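# Place two cupcakes side by side on dotted board

## Task

Get both cupcakes upright next to each other on the dotted wooden board, with the yellow cupcake toward the left arm (+y side) and the strawberry cupcake toward the right arm (-y side); at the end neither hand may be in contact with either cupcake, and the blue cup must still be upright.

## Robot and tools

Robot: two arms, left_arm (base near y=+0.33 m) carrying a left hand and right_arm (base near y=-0.35 m) carrying a right hand, each with five fingers. Scene frame: origin at table height midway between the nominal bases, +x away from the robot over the table, +y toward left_arm, +z up. Image left/right does not match arm names. Cameras: cam_head_left, cam_head_right, cam_high, cam_low, cam_left_wrist, cam_right_wrist (all 672x504).

Hand point: a point fixed to each palm, 0.05 m in front of it. Its +z runs along the straight fingers, +y out of the palm, +x across the palm away from the thumb on the right hand (toward the thumb on the left hand). Straight fingertips reach 6-7 cm past the point along +z and sit 6 cm behind it along -y. A wrist bracket on the little-finger side can collide with things. Reported positions can be a few cm off, and arms often rest 1-5 cm (usually low) from the commanded pose even with no contact.

The row: every movement command is a row of 28 numbers, each in [-1, 1], always covering both arms. Order: left dx, dy, dz, rx, ry, rz; left little, ring, middle, index, thumb_bend, thumb_turn; left force_limit, speed; then the same 14 for the right arm. dx..rz are an offset, not a pose: they are measured in the arm's current Hand target's own axes, starting from that Hand target (the last commanded pose shown in results). 1.0 equals 0.6 m of travel or 180 degrees; rx, ry, rz form one rotation vector. All six zeros means re-command the current Hand target (useful to re-request a pose the arm fell short of). Repeating an offset moves further. The controller limits each step's orientation change to 40 degrees from measured.

Hand numbers: fingers and thumb_bend run from +1 open/straight to -1 closed; thumb_turn +1 is beside the palm, -1 opposite the fingers. force_limit maps -1..+1 to about 0..10 N at the fingertip (0..15 N for the two thumb motors); speed rises from near zero at -1 to full at +0.48 and above. There is no 'unchanged' code: to keep a hand as it is, resend the last eight numbers actually carried out for it (or, if none yet, its hand_measured six plus hand_force_limit and hand_speed). With the thumb turned in front, the hand encloses objects roughly 3.5-6.5 cm across. For a gentle grip close slowly (speed at or below -0.94). To grip harder, raise force_limit and send a target more closed than hand_measured; to loosen, send one more open.

Tools:
- execute_actions(actions, cameras): actions is a list of actions; each action is a list of up to 15 rows, one per 1/30 s step; a short table repeats its final row. Every row in an action counts from the Hand target at that action's start. Images are returned only for an empty list or when cameras are named (["all"] for all).
- move(target, speed, blend, blocking, cameras): target is one 28-number row or a list of up to 15 rows; each row is an offset from the same starting Hand targets, not from the prior row. speed is top path speed in m/s (0.002-4.3, default 0.25; turning up to twice that in rad/s), one value or one per target. blend (m) rounds corners of a list; 0 stops at each. Straight-line paths, no obstacle avoidance, capped at 10 s. Avoid paths passing near an arm's own base. blocking=false returns early while it runs.
- wait(seconds 0-10, cameras): lets time pass holding commands.
- stop(cameras): brakes a running move.
- zoom_image(camera, region [x0,y0,x1,y1] pixels, max 504x504): enlarges part of the newest image.
- show_instructions(): shows the reference images.
- finished_scene(scene=1): ends the scene irreversibly.

Results: end_effector_position (m) and end_effector_quat_wxyz in the scene frame; Hand target; joint positions, velocities and torques (torques include arm weight; numbers 3 and 4 wrap at ±28 N m); hand_measured, hand_stopped_by (moving, target, force, stalled, fault), hand_load_n (positive means pushed open; near 0 after a lost grip), hand_force_limit, hand_speed. A move adds a 'move:' line: done, off_target, moving, held or fault, plus limits such as paced or held. done/off_target say nothing about contact. MOTOR HOT warns of overheating; OVER-TEMPERATURE FAULT means the arm went limp for 30-60 s.

Cautions: move slowly near objects, since faster contact strikes harder and targets set deep past contact press harder. Do not let the two hands collide or squeeze each other. Do not drop cupcakes from height, release them while moving, knock over the blue cup, or let anything leave the table. Avoid long stretched holds or pushing toward unreachable poses (heat). Loose objects may occasionally be nudged by outside pushes. Release each cupcake and back away before finishing.

Each tool is called after "Emit:" in YAML: its name, and indented under it one key for each argument.

Reference images:

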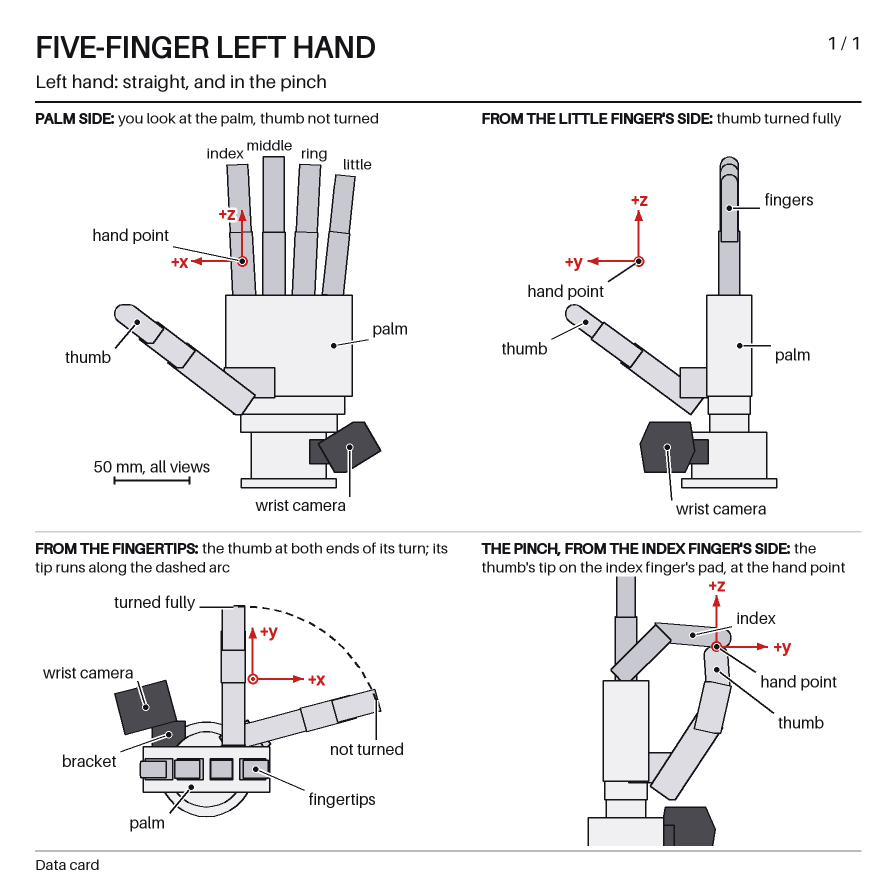

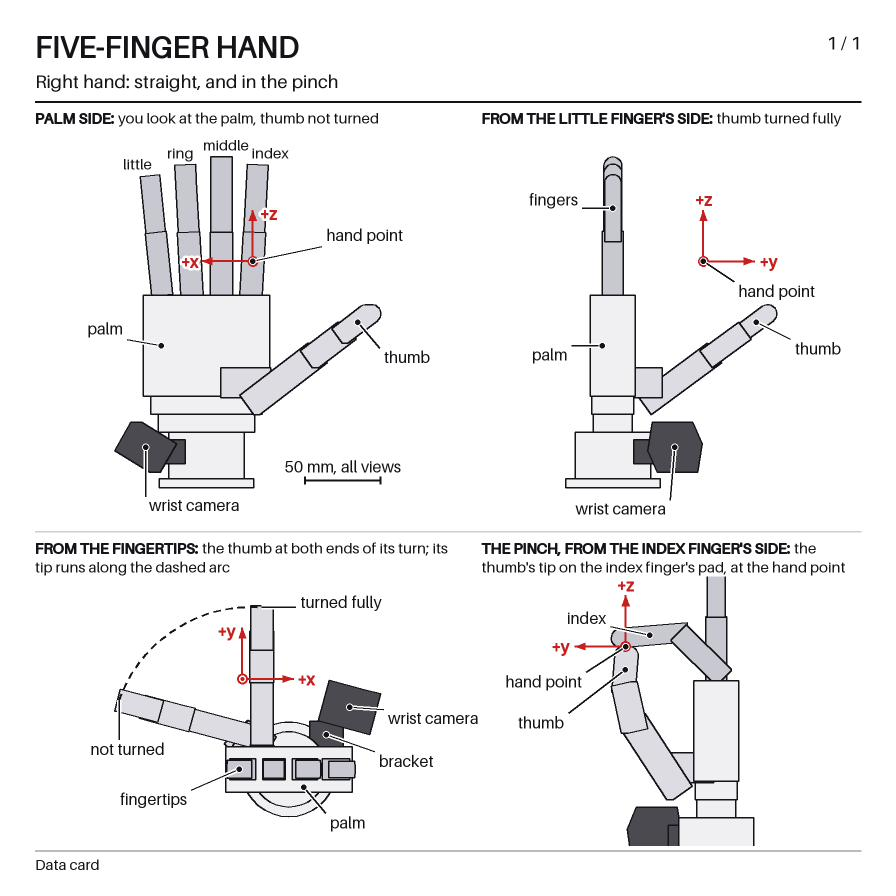

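## Session

Emit:
execute_actions:
  actions: []

Scene clock: 0.00 s.
left_arm: end_effector_position=(+0.6029, +0.3180, +0.2538) hand_measured=(+1.000, +1.000, +1.000, +1.000, +1.000, +1.000) hand_load_n=(+0.0, +0.0, +0.0, +0.0, +0.0, +0.0) hand_stopped_by=(target, target, target, target, target, target) hand_force_limit=0.00 hand_speed=-0.80 end_effector_quat_wxyz=(-0.633, +0.707, -0.296, +0.104) | right_arm: end_effector_position=(+0.1828, +0.0028, +0.2990) hand_measured=(+1.000, +1.000, +1.000, +1.000, +1.000, +1.000) hand_load_n=(+0.0, +0.0, +0.0, +0.0, +0.0, +0.0) hand_stopped_by=(target, target, target, target, target, target) hand_force_limit=0.00 hand_speed=-0.80 end_effector_quat_wxyz=(-0.231, +0.679, +0.342, +0.607)
Joint positions: left_arm=[-0.289 1.661 1.272 -0.196 -1.247 -0.328] | right_arm=[1.699 0.831 0.593 -0.015 0.892 -1.475]
Joint velocities: within noise
Joint torques (N m): no reading
Heat: left arm: hottest elbow 36 °C; right arm: hottest elbow 33 °C.
Hand target: left_arm +0.6098, +0.3160, +0.2707; -0.635, +0.709, -0.284, +0.118 | right_arm +0.1820, +0.0076, +0.3158; -0.244, +0.677, +0.330, +0.611

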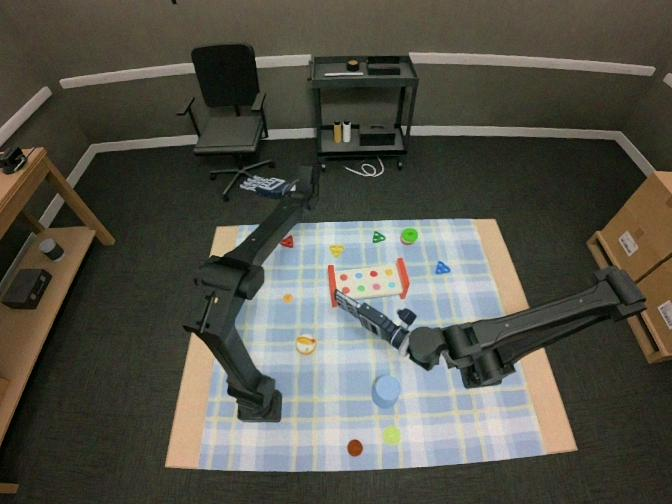

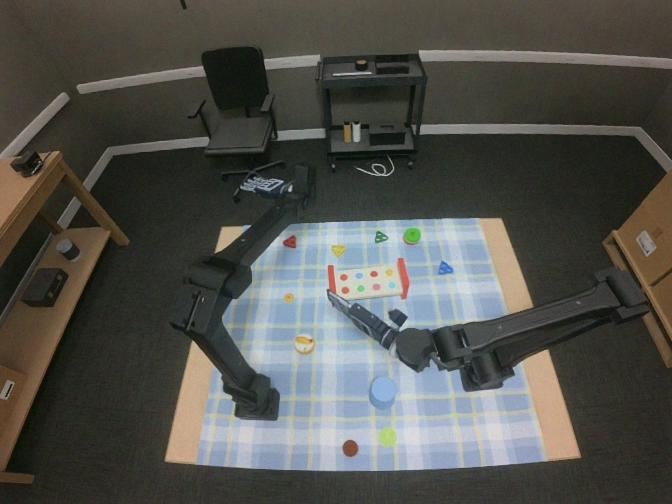

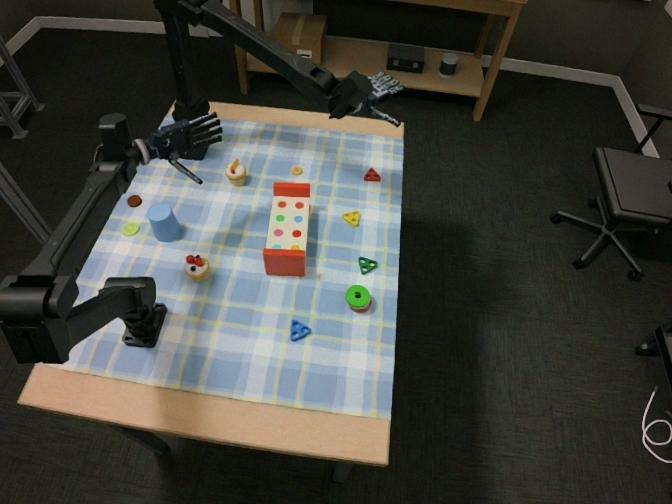

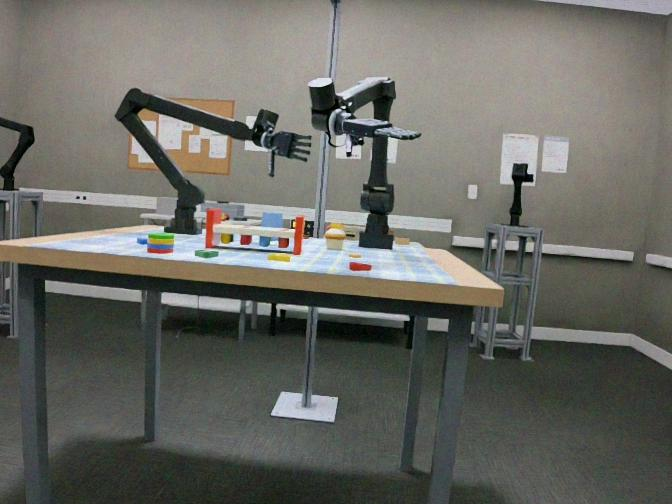

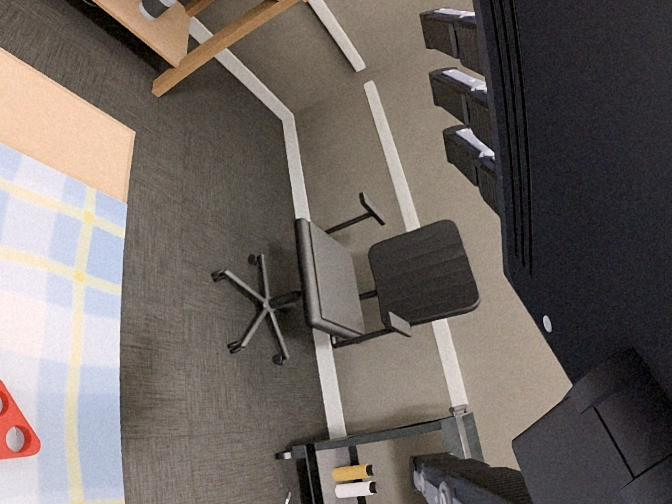

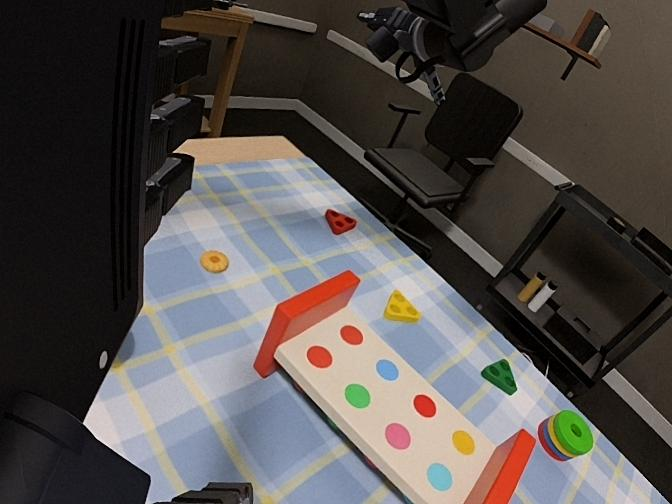

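Emit:
zoom_image:
  camera: "cam_high"
  region: [120, 140, 400, 350]

Emit:
zoom_image:
  camera: "cam_low"
  region: [130, 190, 430, 300]

Emit:
zoom_image:
  camera: "cam_head_left"
  region: [180, 210, 560, 480]

Emit:
zoom_image:
  camera: "cam_head_right"
  region: [180, 210, 560, 480]

Scaled by 1.800 from the camera's 672x504 image, which has a finer 960x720 frame.

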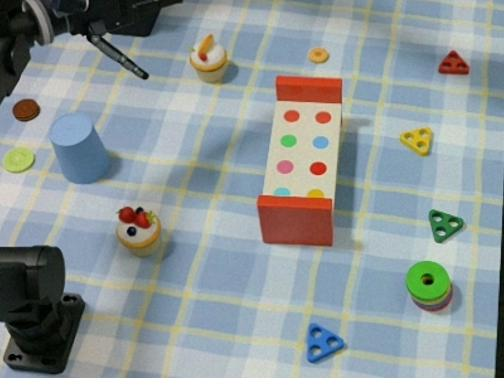

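Scaled by 1.680 from the camera's 672x504 image, which has a finer 960x720 frame.

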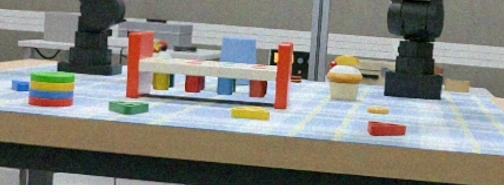

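Scaled by 1.326 from the camera's 672x504 image, which has a finer 960x720 frame.

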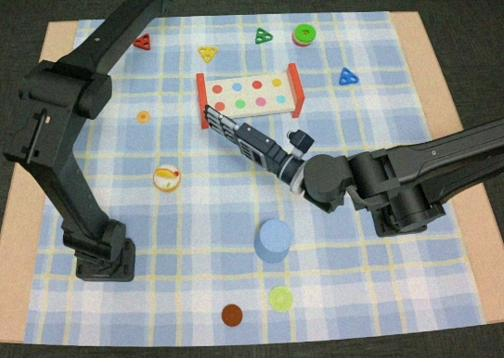

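Scaled by 1.326 from the camera's 672x504 image, which has a finer 960x720 frame.

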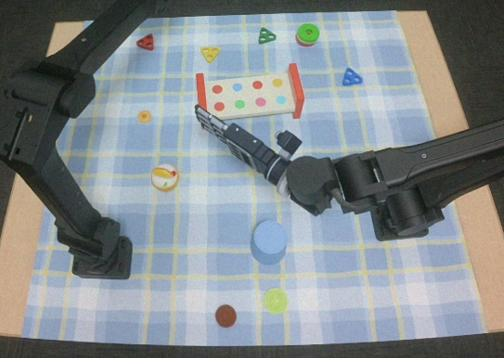

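Emit:
move:
  target: [-0.217,-0.108,0.113,0,0,0,-1,-1,0.5,0.5,1,-1,-0.4,0, 0.029,-0.1165,0.0987,-0.001,-0.243,0.437,-1,-1,0.5,0.5,1,-1,-0.4,0]
  cameras: ["all"]

Scene clock: 94.90 s.
left_arm: end_effector_position=(+0.5579, +0.4420, +0.3351) hand_measured=(-1.000, -1.000, +0.500, +0.500, +1.000, -1.000) hand_load_n=(+0.0, +0.0, +0.0, +0.0, +0.0, +0.0) hand_stopped_by=(target, target, target, target, target, target) hand_force_limit=-0.40 hand_speed=0.00 end_effector_quat_wxyz=(-0.630, +0.711, -0.291, +0.112) | right_arm: end_effector_position=(+0.1631, +0.0890, +0.2929) hand_measured=(-1.000, -1.000, +0.500, +0.500, +1.000, -1.000) hand_load_n=(+0.0, +0.0, +0.0, +0.0, +0.0, +0.0) hand_stopped_by=(target, target, target, target, target, target) hand_force_limit=-0.40 hand_speed=0.00 end_effector_quat_wxyz=(-0.418, +0.902, -0.097, +0.046)
Joint positions: left_arm=[-0.059 1.416 1.175 -0.121 -1.034 -0.103] | right_arm=[1.186 1.092 1.113 -0.728 -0.099 -0.086]
Joint torques (N m): left_arm=[0.09 -10.11 9.33 1.95 -0.1 0.12] | right_arm=[-0.67 -6.59 15.34 0.85 -0.13 -0.11]
Heat: left arm: hottest elbow 42 °C; right arm: hottest elbow 45 °C.
Hand target: left_arm +0.5564, +0.4465, +0.3473; -0.635, +0.709, -0.284, +0.118 | right_arm +0.1701, +0.1000, +0.3199; -0.436, +0.893, -0.102, +0.049
Off the commanded pose: left_arm 0.013 m, 1 deg | right_arm 0.030 m, 2 deg.
move: off_target (left_arm, right_arm)

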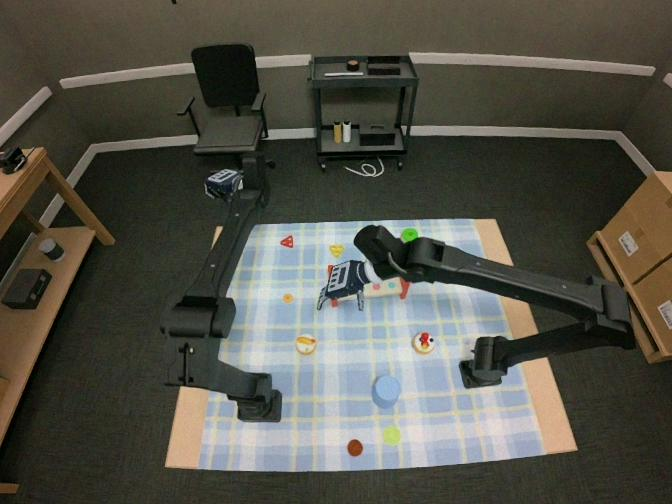

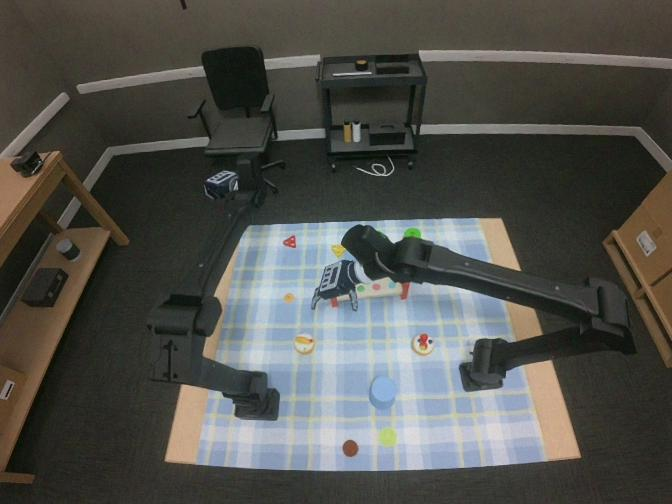

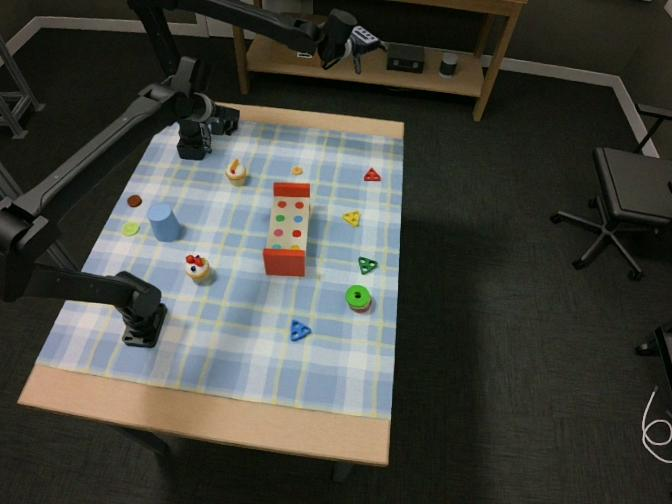

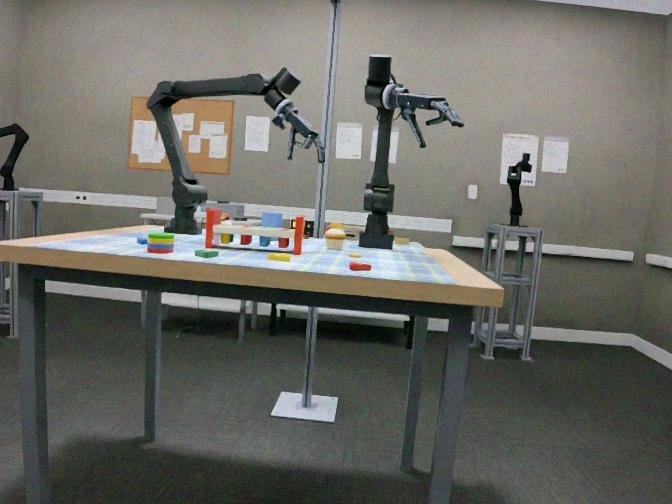

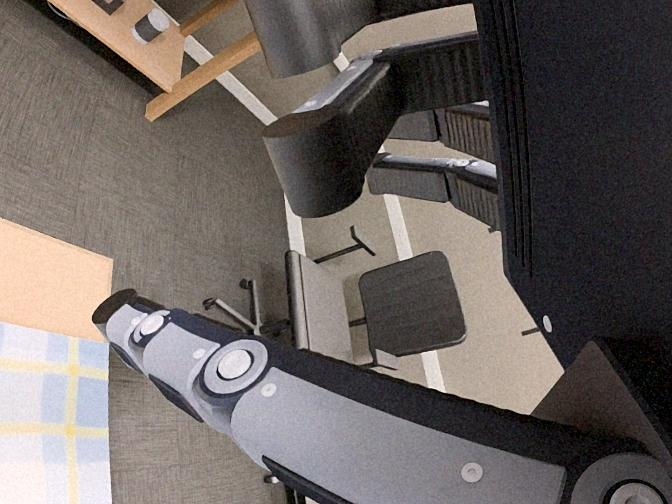

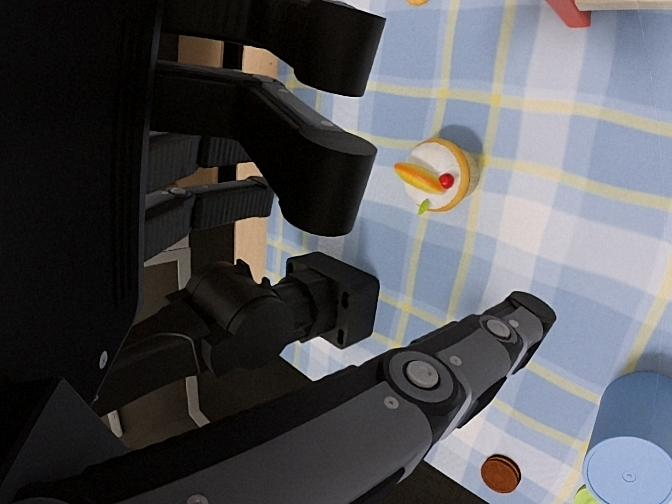

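Emit:
move:
  target: [0,0,0,0,0,0,-1,-1,0.5,0.5,1,-1,-0.4,0, -0.0167,0.0643,0.3102,0,0,0,-1,-1,0.5,0.5,1,-1,-0.4,0]
  cameras: ["cam_head_left","cam_high","cam_right_wrist"]

Scene clock: 104.33 s.
left_arm: end_effector_position=(+0.5579, +0.4420, +0.3351) hand_measured=(-1.000, -1.000, +0.500, +0.500, +1.000, -1.000) hand_load_n=(+0.0, +0.5, +0.0, +0.0, +0.0, +0.0) hand_stopped_by=(target, target, target, target, target, target) hand_force_limit=-0.40 hand_speed=0.00 end_effector_quat_wxyz=(-0.630, +0.711, -0.291, +0.112) | right_arm: end_effector_position=(+0.1879, +0.2045, +0.1531) hand_measured=(-1.000, -1.000, +0.500, +0.500, +1.000, -1.000) hand_load_n=(+0.0, +0.0, +0.0, +0.0, +0.0, +0.0) hand_stopped_by=(target, target, target, target, target, target) hand_force_limit=-0.40 hand_speed=0.00 end_effector_quat_wxyz=(-0.411, +0.905, -0.104, +0.047)
Joint positions: left_arm=[-0.059 1.416 1.175 -0.121 -1.034 -0.103] | right_arm=[1.223 1.483 1.093 -0.33 -0.061 -0.052]
Joint torques (N m): left_arm=[0.21 -10.11 9.33 1.96 -0.1 0.12] | right_arm=[0.5 -13.1 12.31 1.96 0.03 -0.11]
Heat: left arm: hottest elbow 43 °C; right arm: hottest elbow 46 °C.
Hand target: left_arm +0.5563, +0.4465, +0.3473; -0.635, +0.709, -0.284, +0.118 | right_arm +0.1878, +0.2220, +0.1749; -0.436, +0.893, -0.102, +0.049
Off the commanded pose: left_arm 0.013 m, 1 deg | right_arm 0.028 m, 3 deg.
move: off_target (left_arm, right_arm)
Images, in order (width x height): cam_head_left 672x504, cam_high 672x504, cam_right_wrist 672x504.

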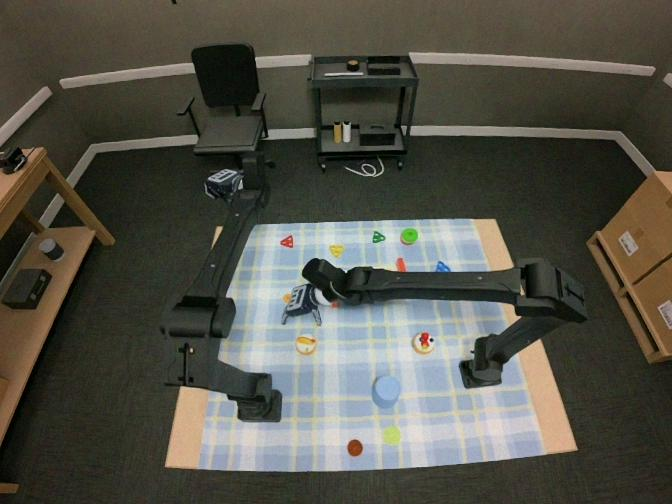

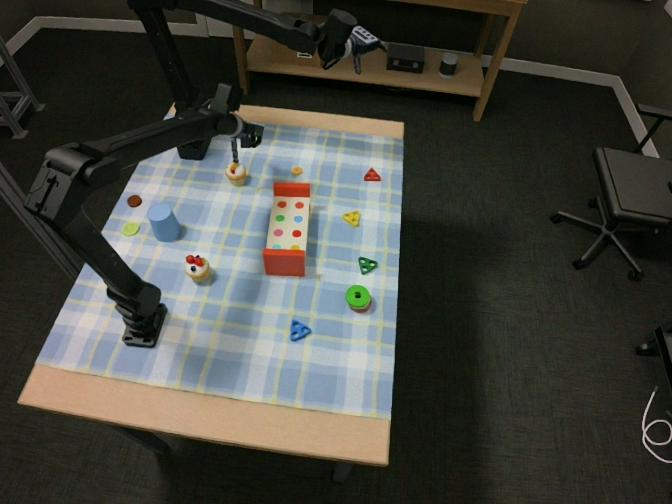

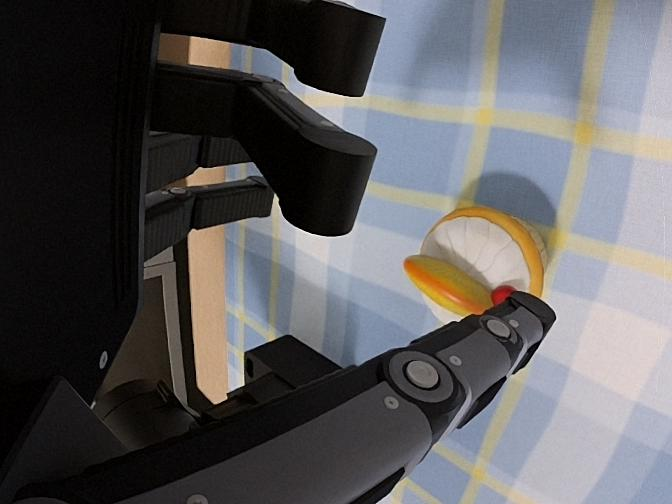

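Emit:
zoom_image:
  camera: "cam_head_left"
  region: [250, 250, 390, 390]

Emit:
zoom_image:
  camera: "cam_high"
  region: [180, 70, 320, 210]

Scaled by 3.600 from the camera's 672x504 image, which has a finer 960x720 frame.

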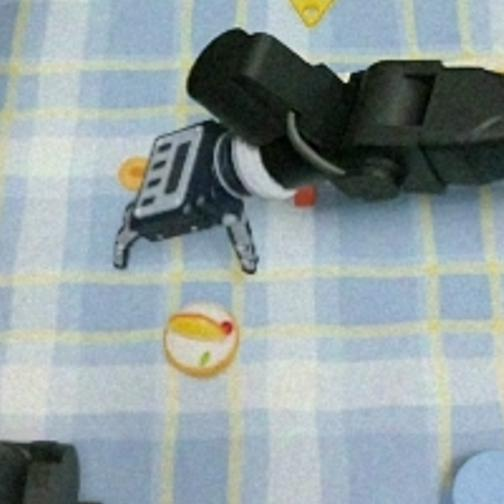

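Scaled by 3.600 from the camera's 672x504 image, which has a finer 960x720 frame.

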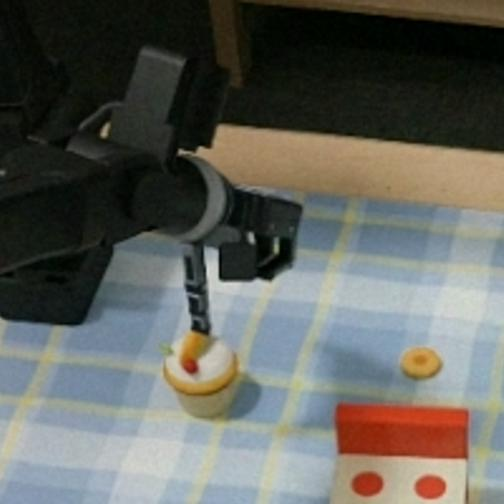

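Emit:
move:
  target: [0,0,0,0,0,0,-1,-1,0.5,0.5,1,-1,-0.4,0, -0.0322,0.0687,0.0422,0,0,0,-1,-1,0.5,0.5,1,-1,-0.4,0]
  cameras: ["cam_head_left","cam_high","cam_right_wrist"]
  speed: 0.15

Emit:
zoom_image:
  camera: "cam_head_left"
  region: [250, 270, 370, 390]

Emit:
zoom_image:
  camera: "cam_high"
  region: [180, 90, 300, 210]

Scene clock: 119.37 s.
left_arm: end_effector_position=(+0.5579, +0.4420, +0.3351) hand_measured=(-1.000, -1.000, +0.500, +0.500, +1.000, -1.000) hand_load_n=(+0.0, +0.0, +0.0, +0.0, +0.0, +0.0) hand_stopped_by=(target, target, target, target, target, target) hand_force_limit=-0.40 hand_speed=0.00 end_effector_quat_wxyz=(-0.630, +0.711, -0.291, +0.112) | right_arm: end_effector_position=(+0.1697, +0.2124, +0.1207) hand_measured=(-1.000, -1.000, +0.500, +0.500, +1.000, -1.000) hand_load_n=(-0.5, +0.0, +0.0, +0.0, +0.0, +0.0) hand_stopped_by=(target, target, target, target, target, target) hand_force_limit=-0.40 hand_speed=0.00 end_effector_quat_wxyz=(-0.424, +0.899, -0.102, +0.050)
Joint positions: left_arm=[-0.059 1.416 1.175 -0.121 -1.034 -0.103] | right_arm=[1.266 1.516 1.023 -0.196 -0.029 -0.027]
Joint torques (N m): left_arm=[0.15 -10.11 9.33 1.95 -0.11 0.12] | right_arm=[0.5 -12.75 9.88 1.96 0.04 -0.1]
Heat: left arm: hottest elbow 43 °C; right arm: hottest elbow 45 °C.
Hand target: left_arm +0.5563, +0.4465, +0.3473; -0.635, +0.709, -0.284, +0.118 | right_arm +0.1675, +0.2212, +0.1270; -0.436, +0.893, -0.102, +0.049
Off the commanded pose: left_arm 0.013 m, 1 deg | right_arm 0.011 m, 1 deg.
move: off_target (left_arm, right_arm)
Images, in order (width x height): cam_head_left 672x504, cam_high 672x504, cam_right_wrist 672x504.

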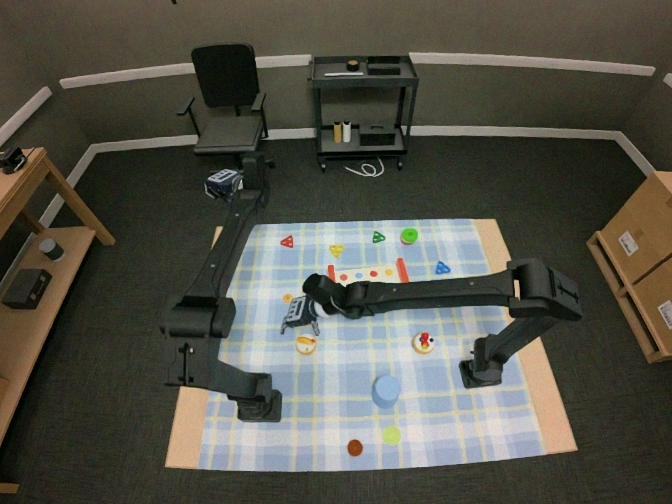

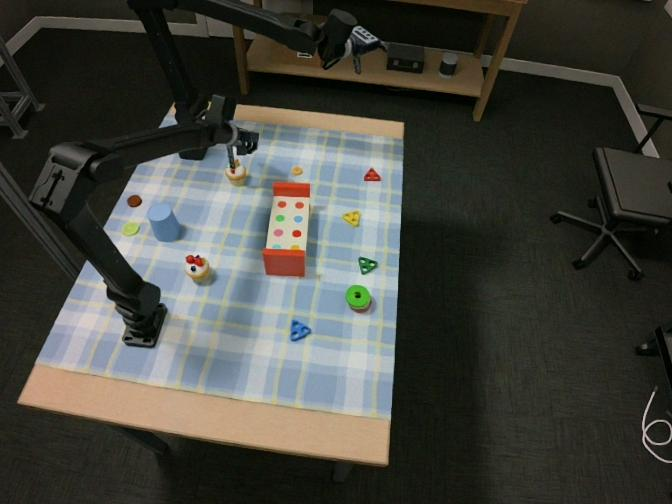

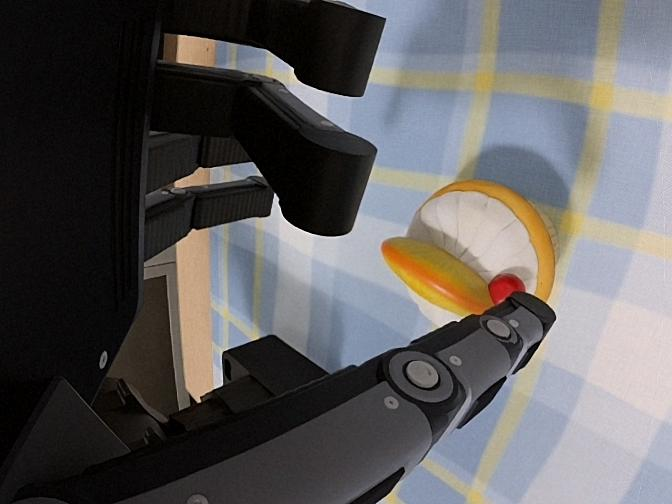

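Scaled by 4.200 from the camera's 672x504 image, which has a finer 960x720 frame.

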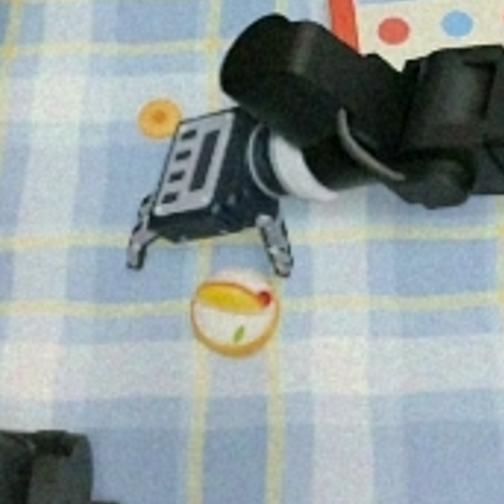

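Scaled by 4.200 from the camera's 672x504 image, which has a finer 960x720 frame.

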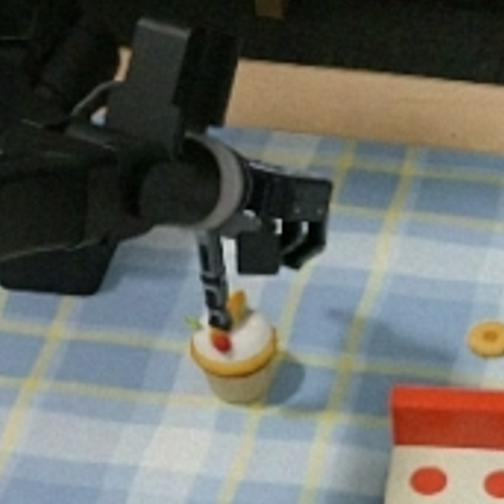

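Emit:
move:
  target: [0,0,0,0,0,0,-1,-1,0.5,0.5,1,-1,-0.4,0, -0.0167,0.1122,0.0568,0,0,0,-1,-1,0.5,0.5,1,-1,-0.4,0]
  cameras: ["cam_head_left","cam_high","cam_right_wrist"]
  speed: 0.12

Emit:
zoom_image:
  camera: "cam_head_left"
  region: [250, 290, 370, 410]

Emit:
zoom_image:
  camera: "cam_high"
  region: [180, 90, 300, 210]

Scene clock: 130.03 s.
left_arm: end_effector_position=(+0.5579, +0.4420, +0.3351) hand_measured=(-1.000, -1.000, +0.500, +0.500, +1.000, -1.000) hand_load_n=(+0.0, +0.0, +0.0, +0.0, +0.0, +0.0) hand_stopped_by=(target, target, target, target, target, target) hand_force_limit=-0.40 hand_speed=0.00 end_effector_quat_wxyz=(-0.630, +0.711, -0.291, +0.112) | right_arm: end_effector_position=(+0.1583, +0.2012, +0.0495) hand_measured=(-1.000, -1.000, +0.500, +0.500, +1.000, -1.000) hand_load_n=(+0.0, +0.0, +0.0, +0.0, +0.0, +0.0) hand_stopped_by=(target, target, target, target, target, target) hand_force_limit=-0.40 hand_speed=0.00 end_effector_quat_wxyz=(-0.426, +0.897, -0.103, +0.051)
Joint positions: left_arm=[-0.059 1.416 1.175 -0.121 -1.034 -0.103] | right_arm=[1.284 1.598 0.891 0.023 -0.011 -0.014]
Joint torques (N m): left_arm=[0.15 -10.11 9.32 1.95 -0.1 0.12] | right_arm=[0.67 -12.57 8.75 2 0.06 -0.11]
Heat: left arm: hottest elbow 44 °C; right arm: hottest elbow 43 °C.
Hand target: left_arm +0.5563, +0.4465, +0.3473; -0.635, +0.709, -0.284, +0.118 | right_arm +0.1545, +0.2092, +0.0530; -0.436, +0.893, -0.102, +0.049
Off the commanded pose: left_arm 0.013 m, 1 deg | right_arm 0.010 m, 1 deg.
move: off_target (left_arm)
Images, in order (width x height): cam_head_left 672x504, cam_high 672x504, cam_right_wrist 672x504.

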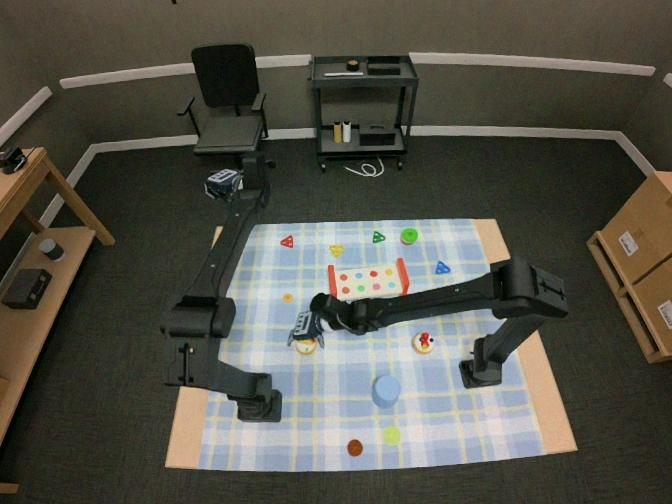

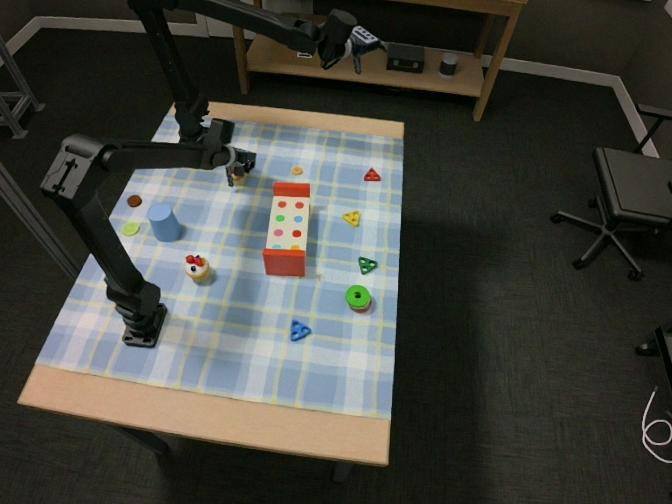

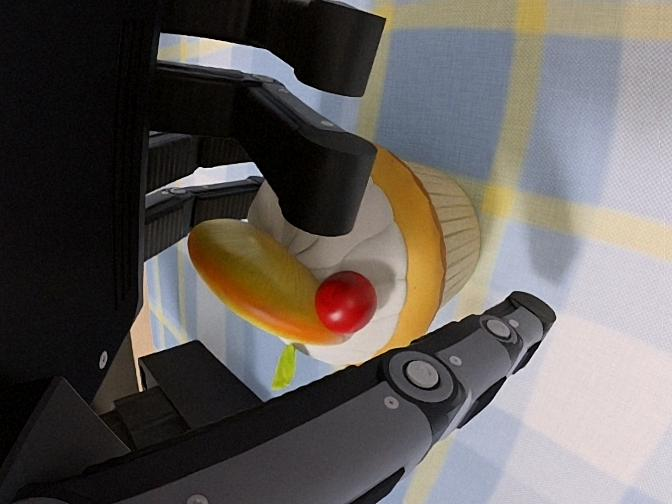

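Scaled by 4.200 from the camera's 672x504 image, which has a finer 960x720 frame.

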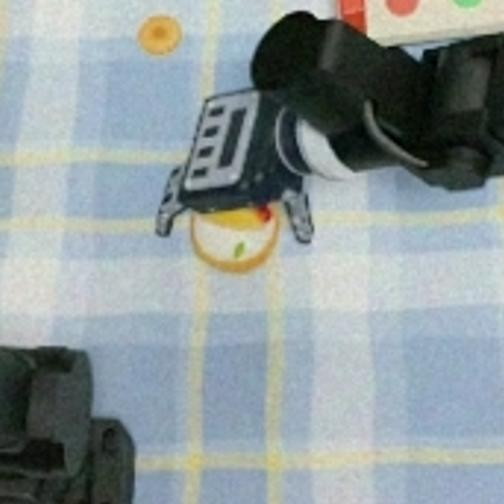

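Scaled by 4.200 from the camera's 672x504 image, which has a finer 960x720 frame.

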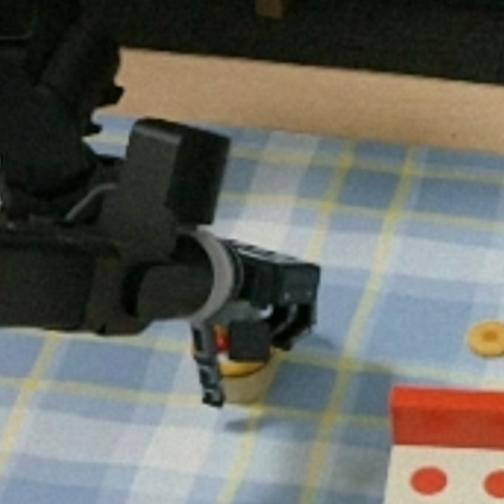

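Emit:
move:
  target: [0,0,0,0,0,0,-1,-1,0.5,0.5,1,-1,-0.4,0, -0.005,0.0217,0.0157,0,0,0,-1,-1,0.5,0.5,1,-1,-0.4,0]
  cameras: []
  speed: 0.1

Emit:
move:
  target: [0,0,0,0,0,0,-1,-1,0.5,0.5,1,-1,-0.4,0, 0,0,0,0,0,0,-1,-1,-0.3,-0.3,1,-1,-0.6,-0.9]
  cameras: ["cam_head_left","cam_high","cam_right_wrist"]
  speed: 0.1

Emit:
zoom_image:
  camera: "cam_head_left"
  region: [250, 290, 370, 410]

Emit:
zoom_image:
  camera: "cam_high"
  region: [180, 90, 300, 210]

Scene clock: 139.20 s.
left_arm: end_effector_position=(+0.5579, +0.4420, +0.3351) hand_measured=(-1.000, -1.000, +0.500, +0.500, +1.000, -1.000) hand_load_n=(+0.0, -0.5, +0.0, +0.0, +0.0, +0.0) hand_stopped_by=(target, target, target, target, target, target) hand_force_limit=-0.40 hand_speed=0.00 end_effector_quat_wxyz=(-0.630, +0.711, -0.291, +0.112) | right_arm: end_effector_position=(+0.1561, +0.2031, +0.0373) hand_measured=(-1.000, -1.000, +0.500, +0.500, +1.000, -1.000) hand_load_n=(+0.0, +0.0, +0.0, +0.0, +0.0, +0.0) hand_stopped_by=(target, target, target, target, target, target) hand_force_limit=-0.40 hand_speed=0.00 end_effector_quat_wxyz=(-0.430, +0.896, -0.103, +0.051)
Joint positions: left_arm=[-0.059 1.416 1.175 -0.121 -1.034 -0.103] | right_arm=[1.29 1.624 0.877 0.071 -0.006 -0.009]
Joint torques (N m): left_arm=[0.15 -10.05 9.33 1.95 -0.1 0.12] | right_arm=[0.62 -12.4 8.21 1.95 0.05 -0.12]
Heat: left arm: hottest elbow 44 °C; right arm: hottest elbow 42 °C.
Hand target: left_arm +0.5563, +0.4465, +0.3473; -0.635, +0.709, -0.284, +0.118 | right_arm +0.1514, +0.2093, +0.0369; -0.436, +0.893, -0.102, +0.049
Off the commanded pose: left_arm 0.013 m, 1 deg | right_arm 0.008 m, 1 deg.
move: off_target (left_arm)
No camera images: "cameras" was empty.

Scene clock: 141.10 s.
left_arm: end_effector_position=(+0.5579, +0.4420, +0.3351) hand_measured=(-1.000, -1.000, +0.500, +0.500, +1.000, -1.000) hand_load_n=(+0.0, +0.0, +0.0, -0.5, +0.0, +0.0) hand_stopped_by=(target, target, target, target, target, target) hand_force_limit=-0.40 hand_speed=0.00 end_effector_quat_wxyz=(-0.630, +0.711, -0.291, +0.112) | right_arm: end_effector_position=(+0.1558, +0.2031, +0.0371) hand_measured=(-1.000, -1.000, +0.046, +0.054, +1.000, -1.000) hand_load_n=(+0.0, -0.5, +3.5, +3.0, +0.5, +0.5) hand_stopped_by=(target, target, force, force, target, target) hand_force_limit=-0.60 hand_speed=-0.90 end_effector_quat_wxyz=(-0.430, +0.896, -0.103, +0.051)
Joint positions: left_arm=[-0.059 1.416 1.175 -0.121 -1.034 -0.103] | right_arm=[1.291 1.624 0.877 0.071 -0.006 -0.008]
Joint torques (N m): left_arm=[0.15 -10.05 9.32 1.96 -0.1 0.12] | right_arm=[0.73 -12.4 8.23 1.92 0.06 -0.12]
Heat: left arm: hottest elbow 44 °C; right arm: hottest elbow 42 °C.
Hand target: left_arm +0.5563, +0.4465, +0.3473; -0.635, +0.709, -0.284, +0.118 | right_arm +0.1512, +0.2093, +0.0368; -0.436, +0.893, -0.102, +0.049
Off the commanded pose: left_arm 0.013 m, 1 deg | right_arm 0.008 m, 1 deg.
move: off_target (left_arm)
Images, in order (width x height): cam_head_left 672x504, cam_high 672x504, cam_right_wrist 672x504.

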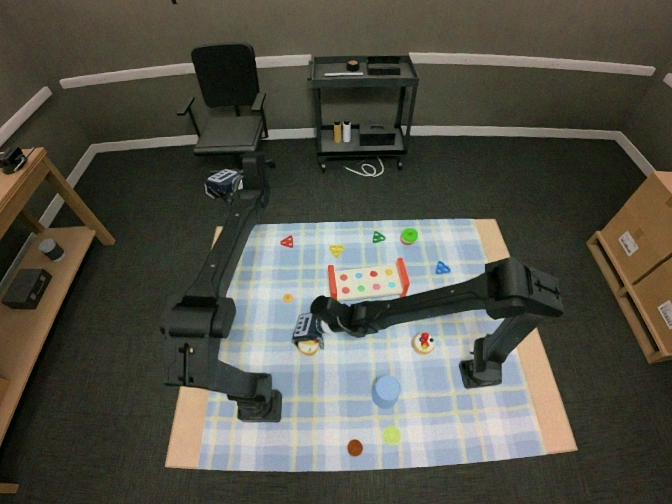

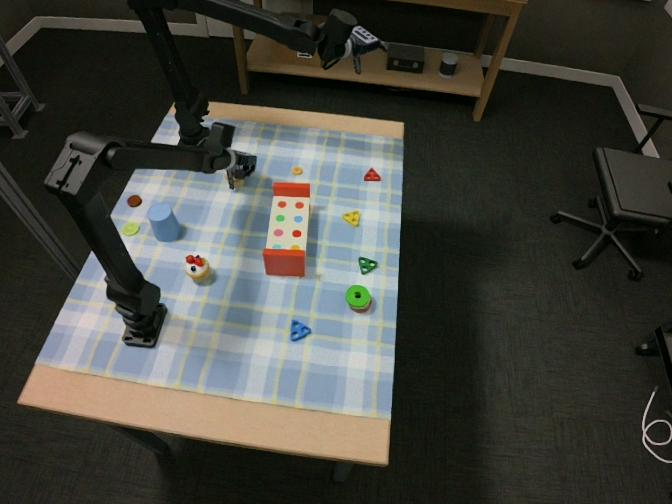

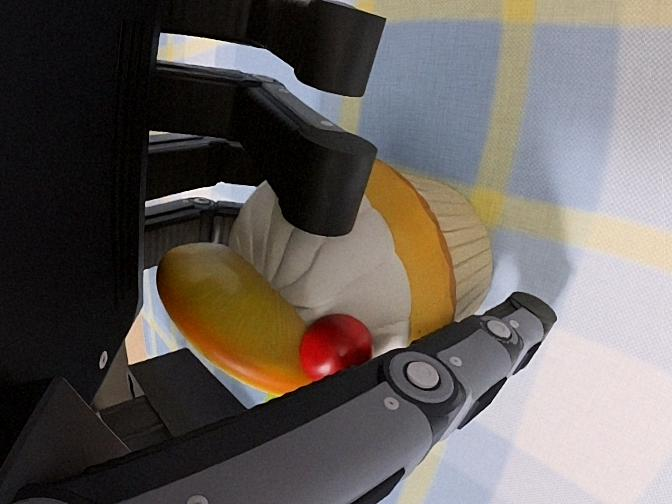

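Scaled by 4.200 from the camera's 672x504 image, which has a finer 960x720 frame.

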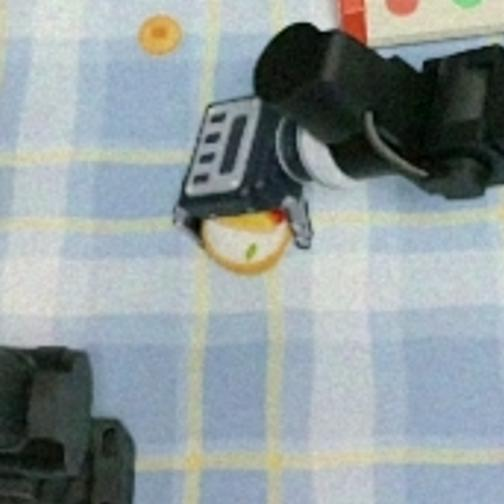

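Scaled by 4.200 from the camera's 672x504 image, which has a finer 960x720 frame.

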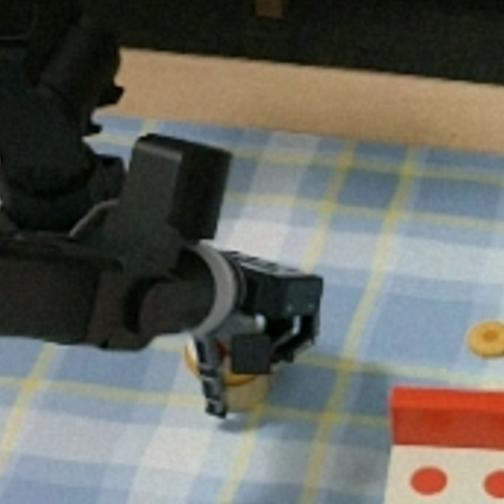

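Emit:
move:
  target: [0,0,0,0,0,0,-1,-1,0.5,0.5,1,-1,-0.4,0, 0,-0.0657,-0.0513,0,0,0,-1,-1,-0.3,-0.3,1,-1,-0.6,-0.9]
  cameras: ["cam_head_left","cam_high","cam_right_wrist"]
  speed: 0.08

Emit:
zoom_image:
  camera: "cam_high"
  region: [180, 90, 300, 210]

Scene clock: 144.33 s.
left_arm: end_effector_position=(+0.5579, +0.4420, +0.3351) hand_measured=(-1.000, -1.000, +0.500, +0.500, +1.000, -1.000) hand_load_n=(+0.0, +0.0, +0.0, +0.0, +0.0, +0.0) hand_stopped_by=(target, target, target, target, target, target) hand_force_limit=-0.40 hand_speed=0.00 end_effector_quat_wxyz=(-0.630, +0.711, -0.291, +0.112) | right_arm: end_effector_position=(+0.1516, +0.1861, +0.0543) hand_measured=(-1.000, -1.000, +0.046, +0.054, +1.000, -1.000) hand_load_n=(+0.0, +0.0, +3.5, +3.5, +1.0, +0.5) hand_stopped_by=(target, target, force, force, target, target) hand_force_limit=-0.60 hand_speed=-0.90 end_effector_quat_wxyz=(-0.408, +0.906, -0.104, +0.048)
Joint positions: left_arm=[-0.059 1.416 1.175 -0.121 -1.034 -0.103] | right_arm=[1.291 1.559 0.883 -0.049 -0.006 -0.008]
Joint torques (N m): left_arm=[0.15 -10.17 9.33 1.95 -0.1 0.12] | right_arm=[0.73 -14.39 12.45 0.9 0.04 -0.11]
Heat: left arm: hottest elbow 44 °C; right arm: hottest elbow 42 °C.
Hand target: left_arm +0.5563, +0.4465, +0.3473; -0.635, +0.709, -0.284, +0.118 | right_arm +0.1513, +0.2092, +0.0867; -0.435, +0.893, -0.102, +0.049
Off the commanded pose: left_arm 0.013 m, 1 deg | right_arm 0.040 m, 4 deg.
move: off_target (left_arm, right_arm)
Images, in order (width x height): cam_head_left 672x504, cam_high 672x504, cam_right_wrist 672x504.

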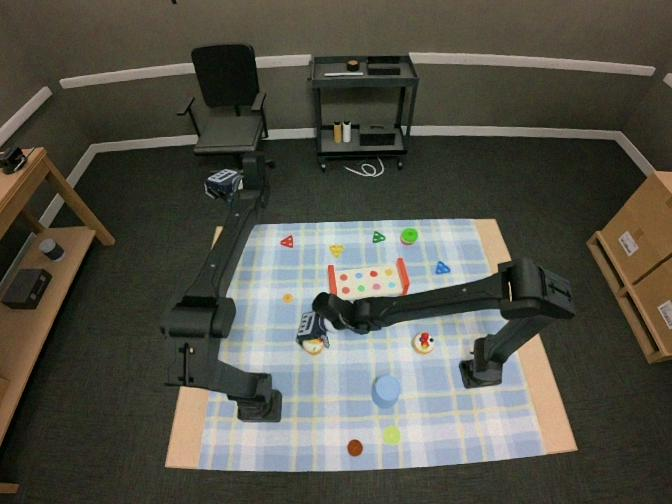

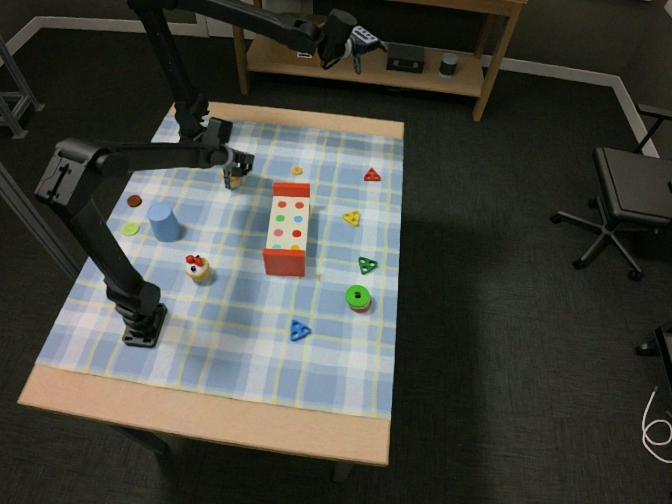

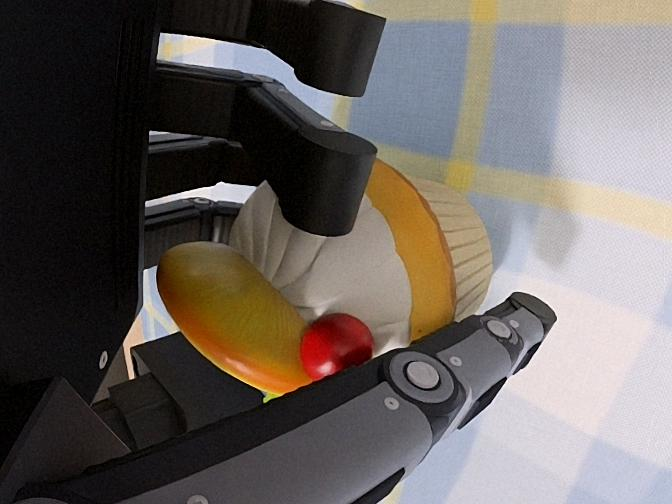

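Scaled by 4.200 from the camera's 672x504 image, which has a finer 960x720 frame.

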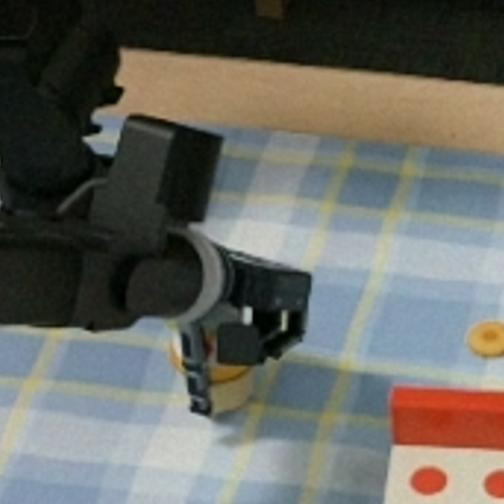

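Emit:
zoom_image:
  camera: "cam_head_left"
  region: [310, 240, 430, 330]

Emit:
zoom_image:
  camera: "cam_high"
  region: [240, 170, 340, 290]

Scaled by 4.200 from the camera's 672x504 image, which has a finer 960x720 frame.

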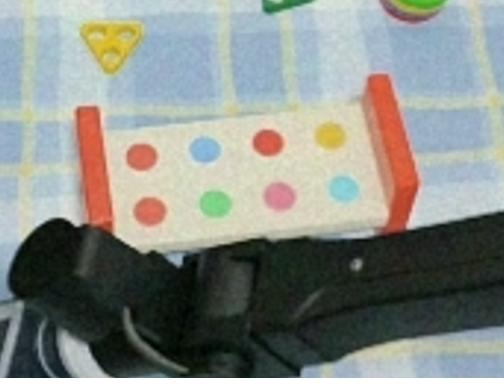

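Scaled by 4.200 from the camera's 672x504 image, which has a finer 960x720 frame.

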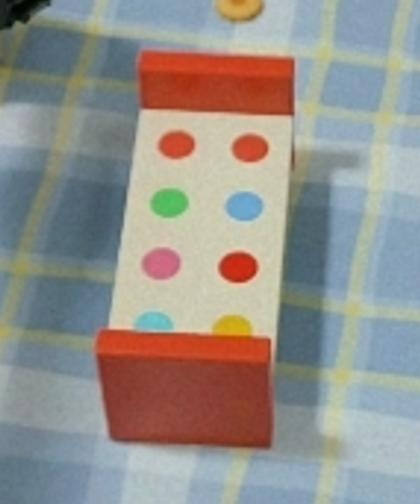

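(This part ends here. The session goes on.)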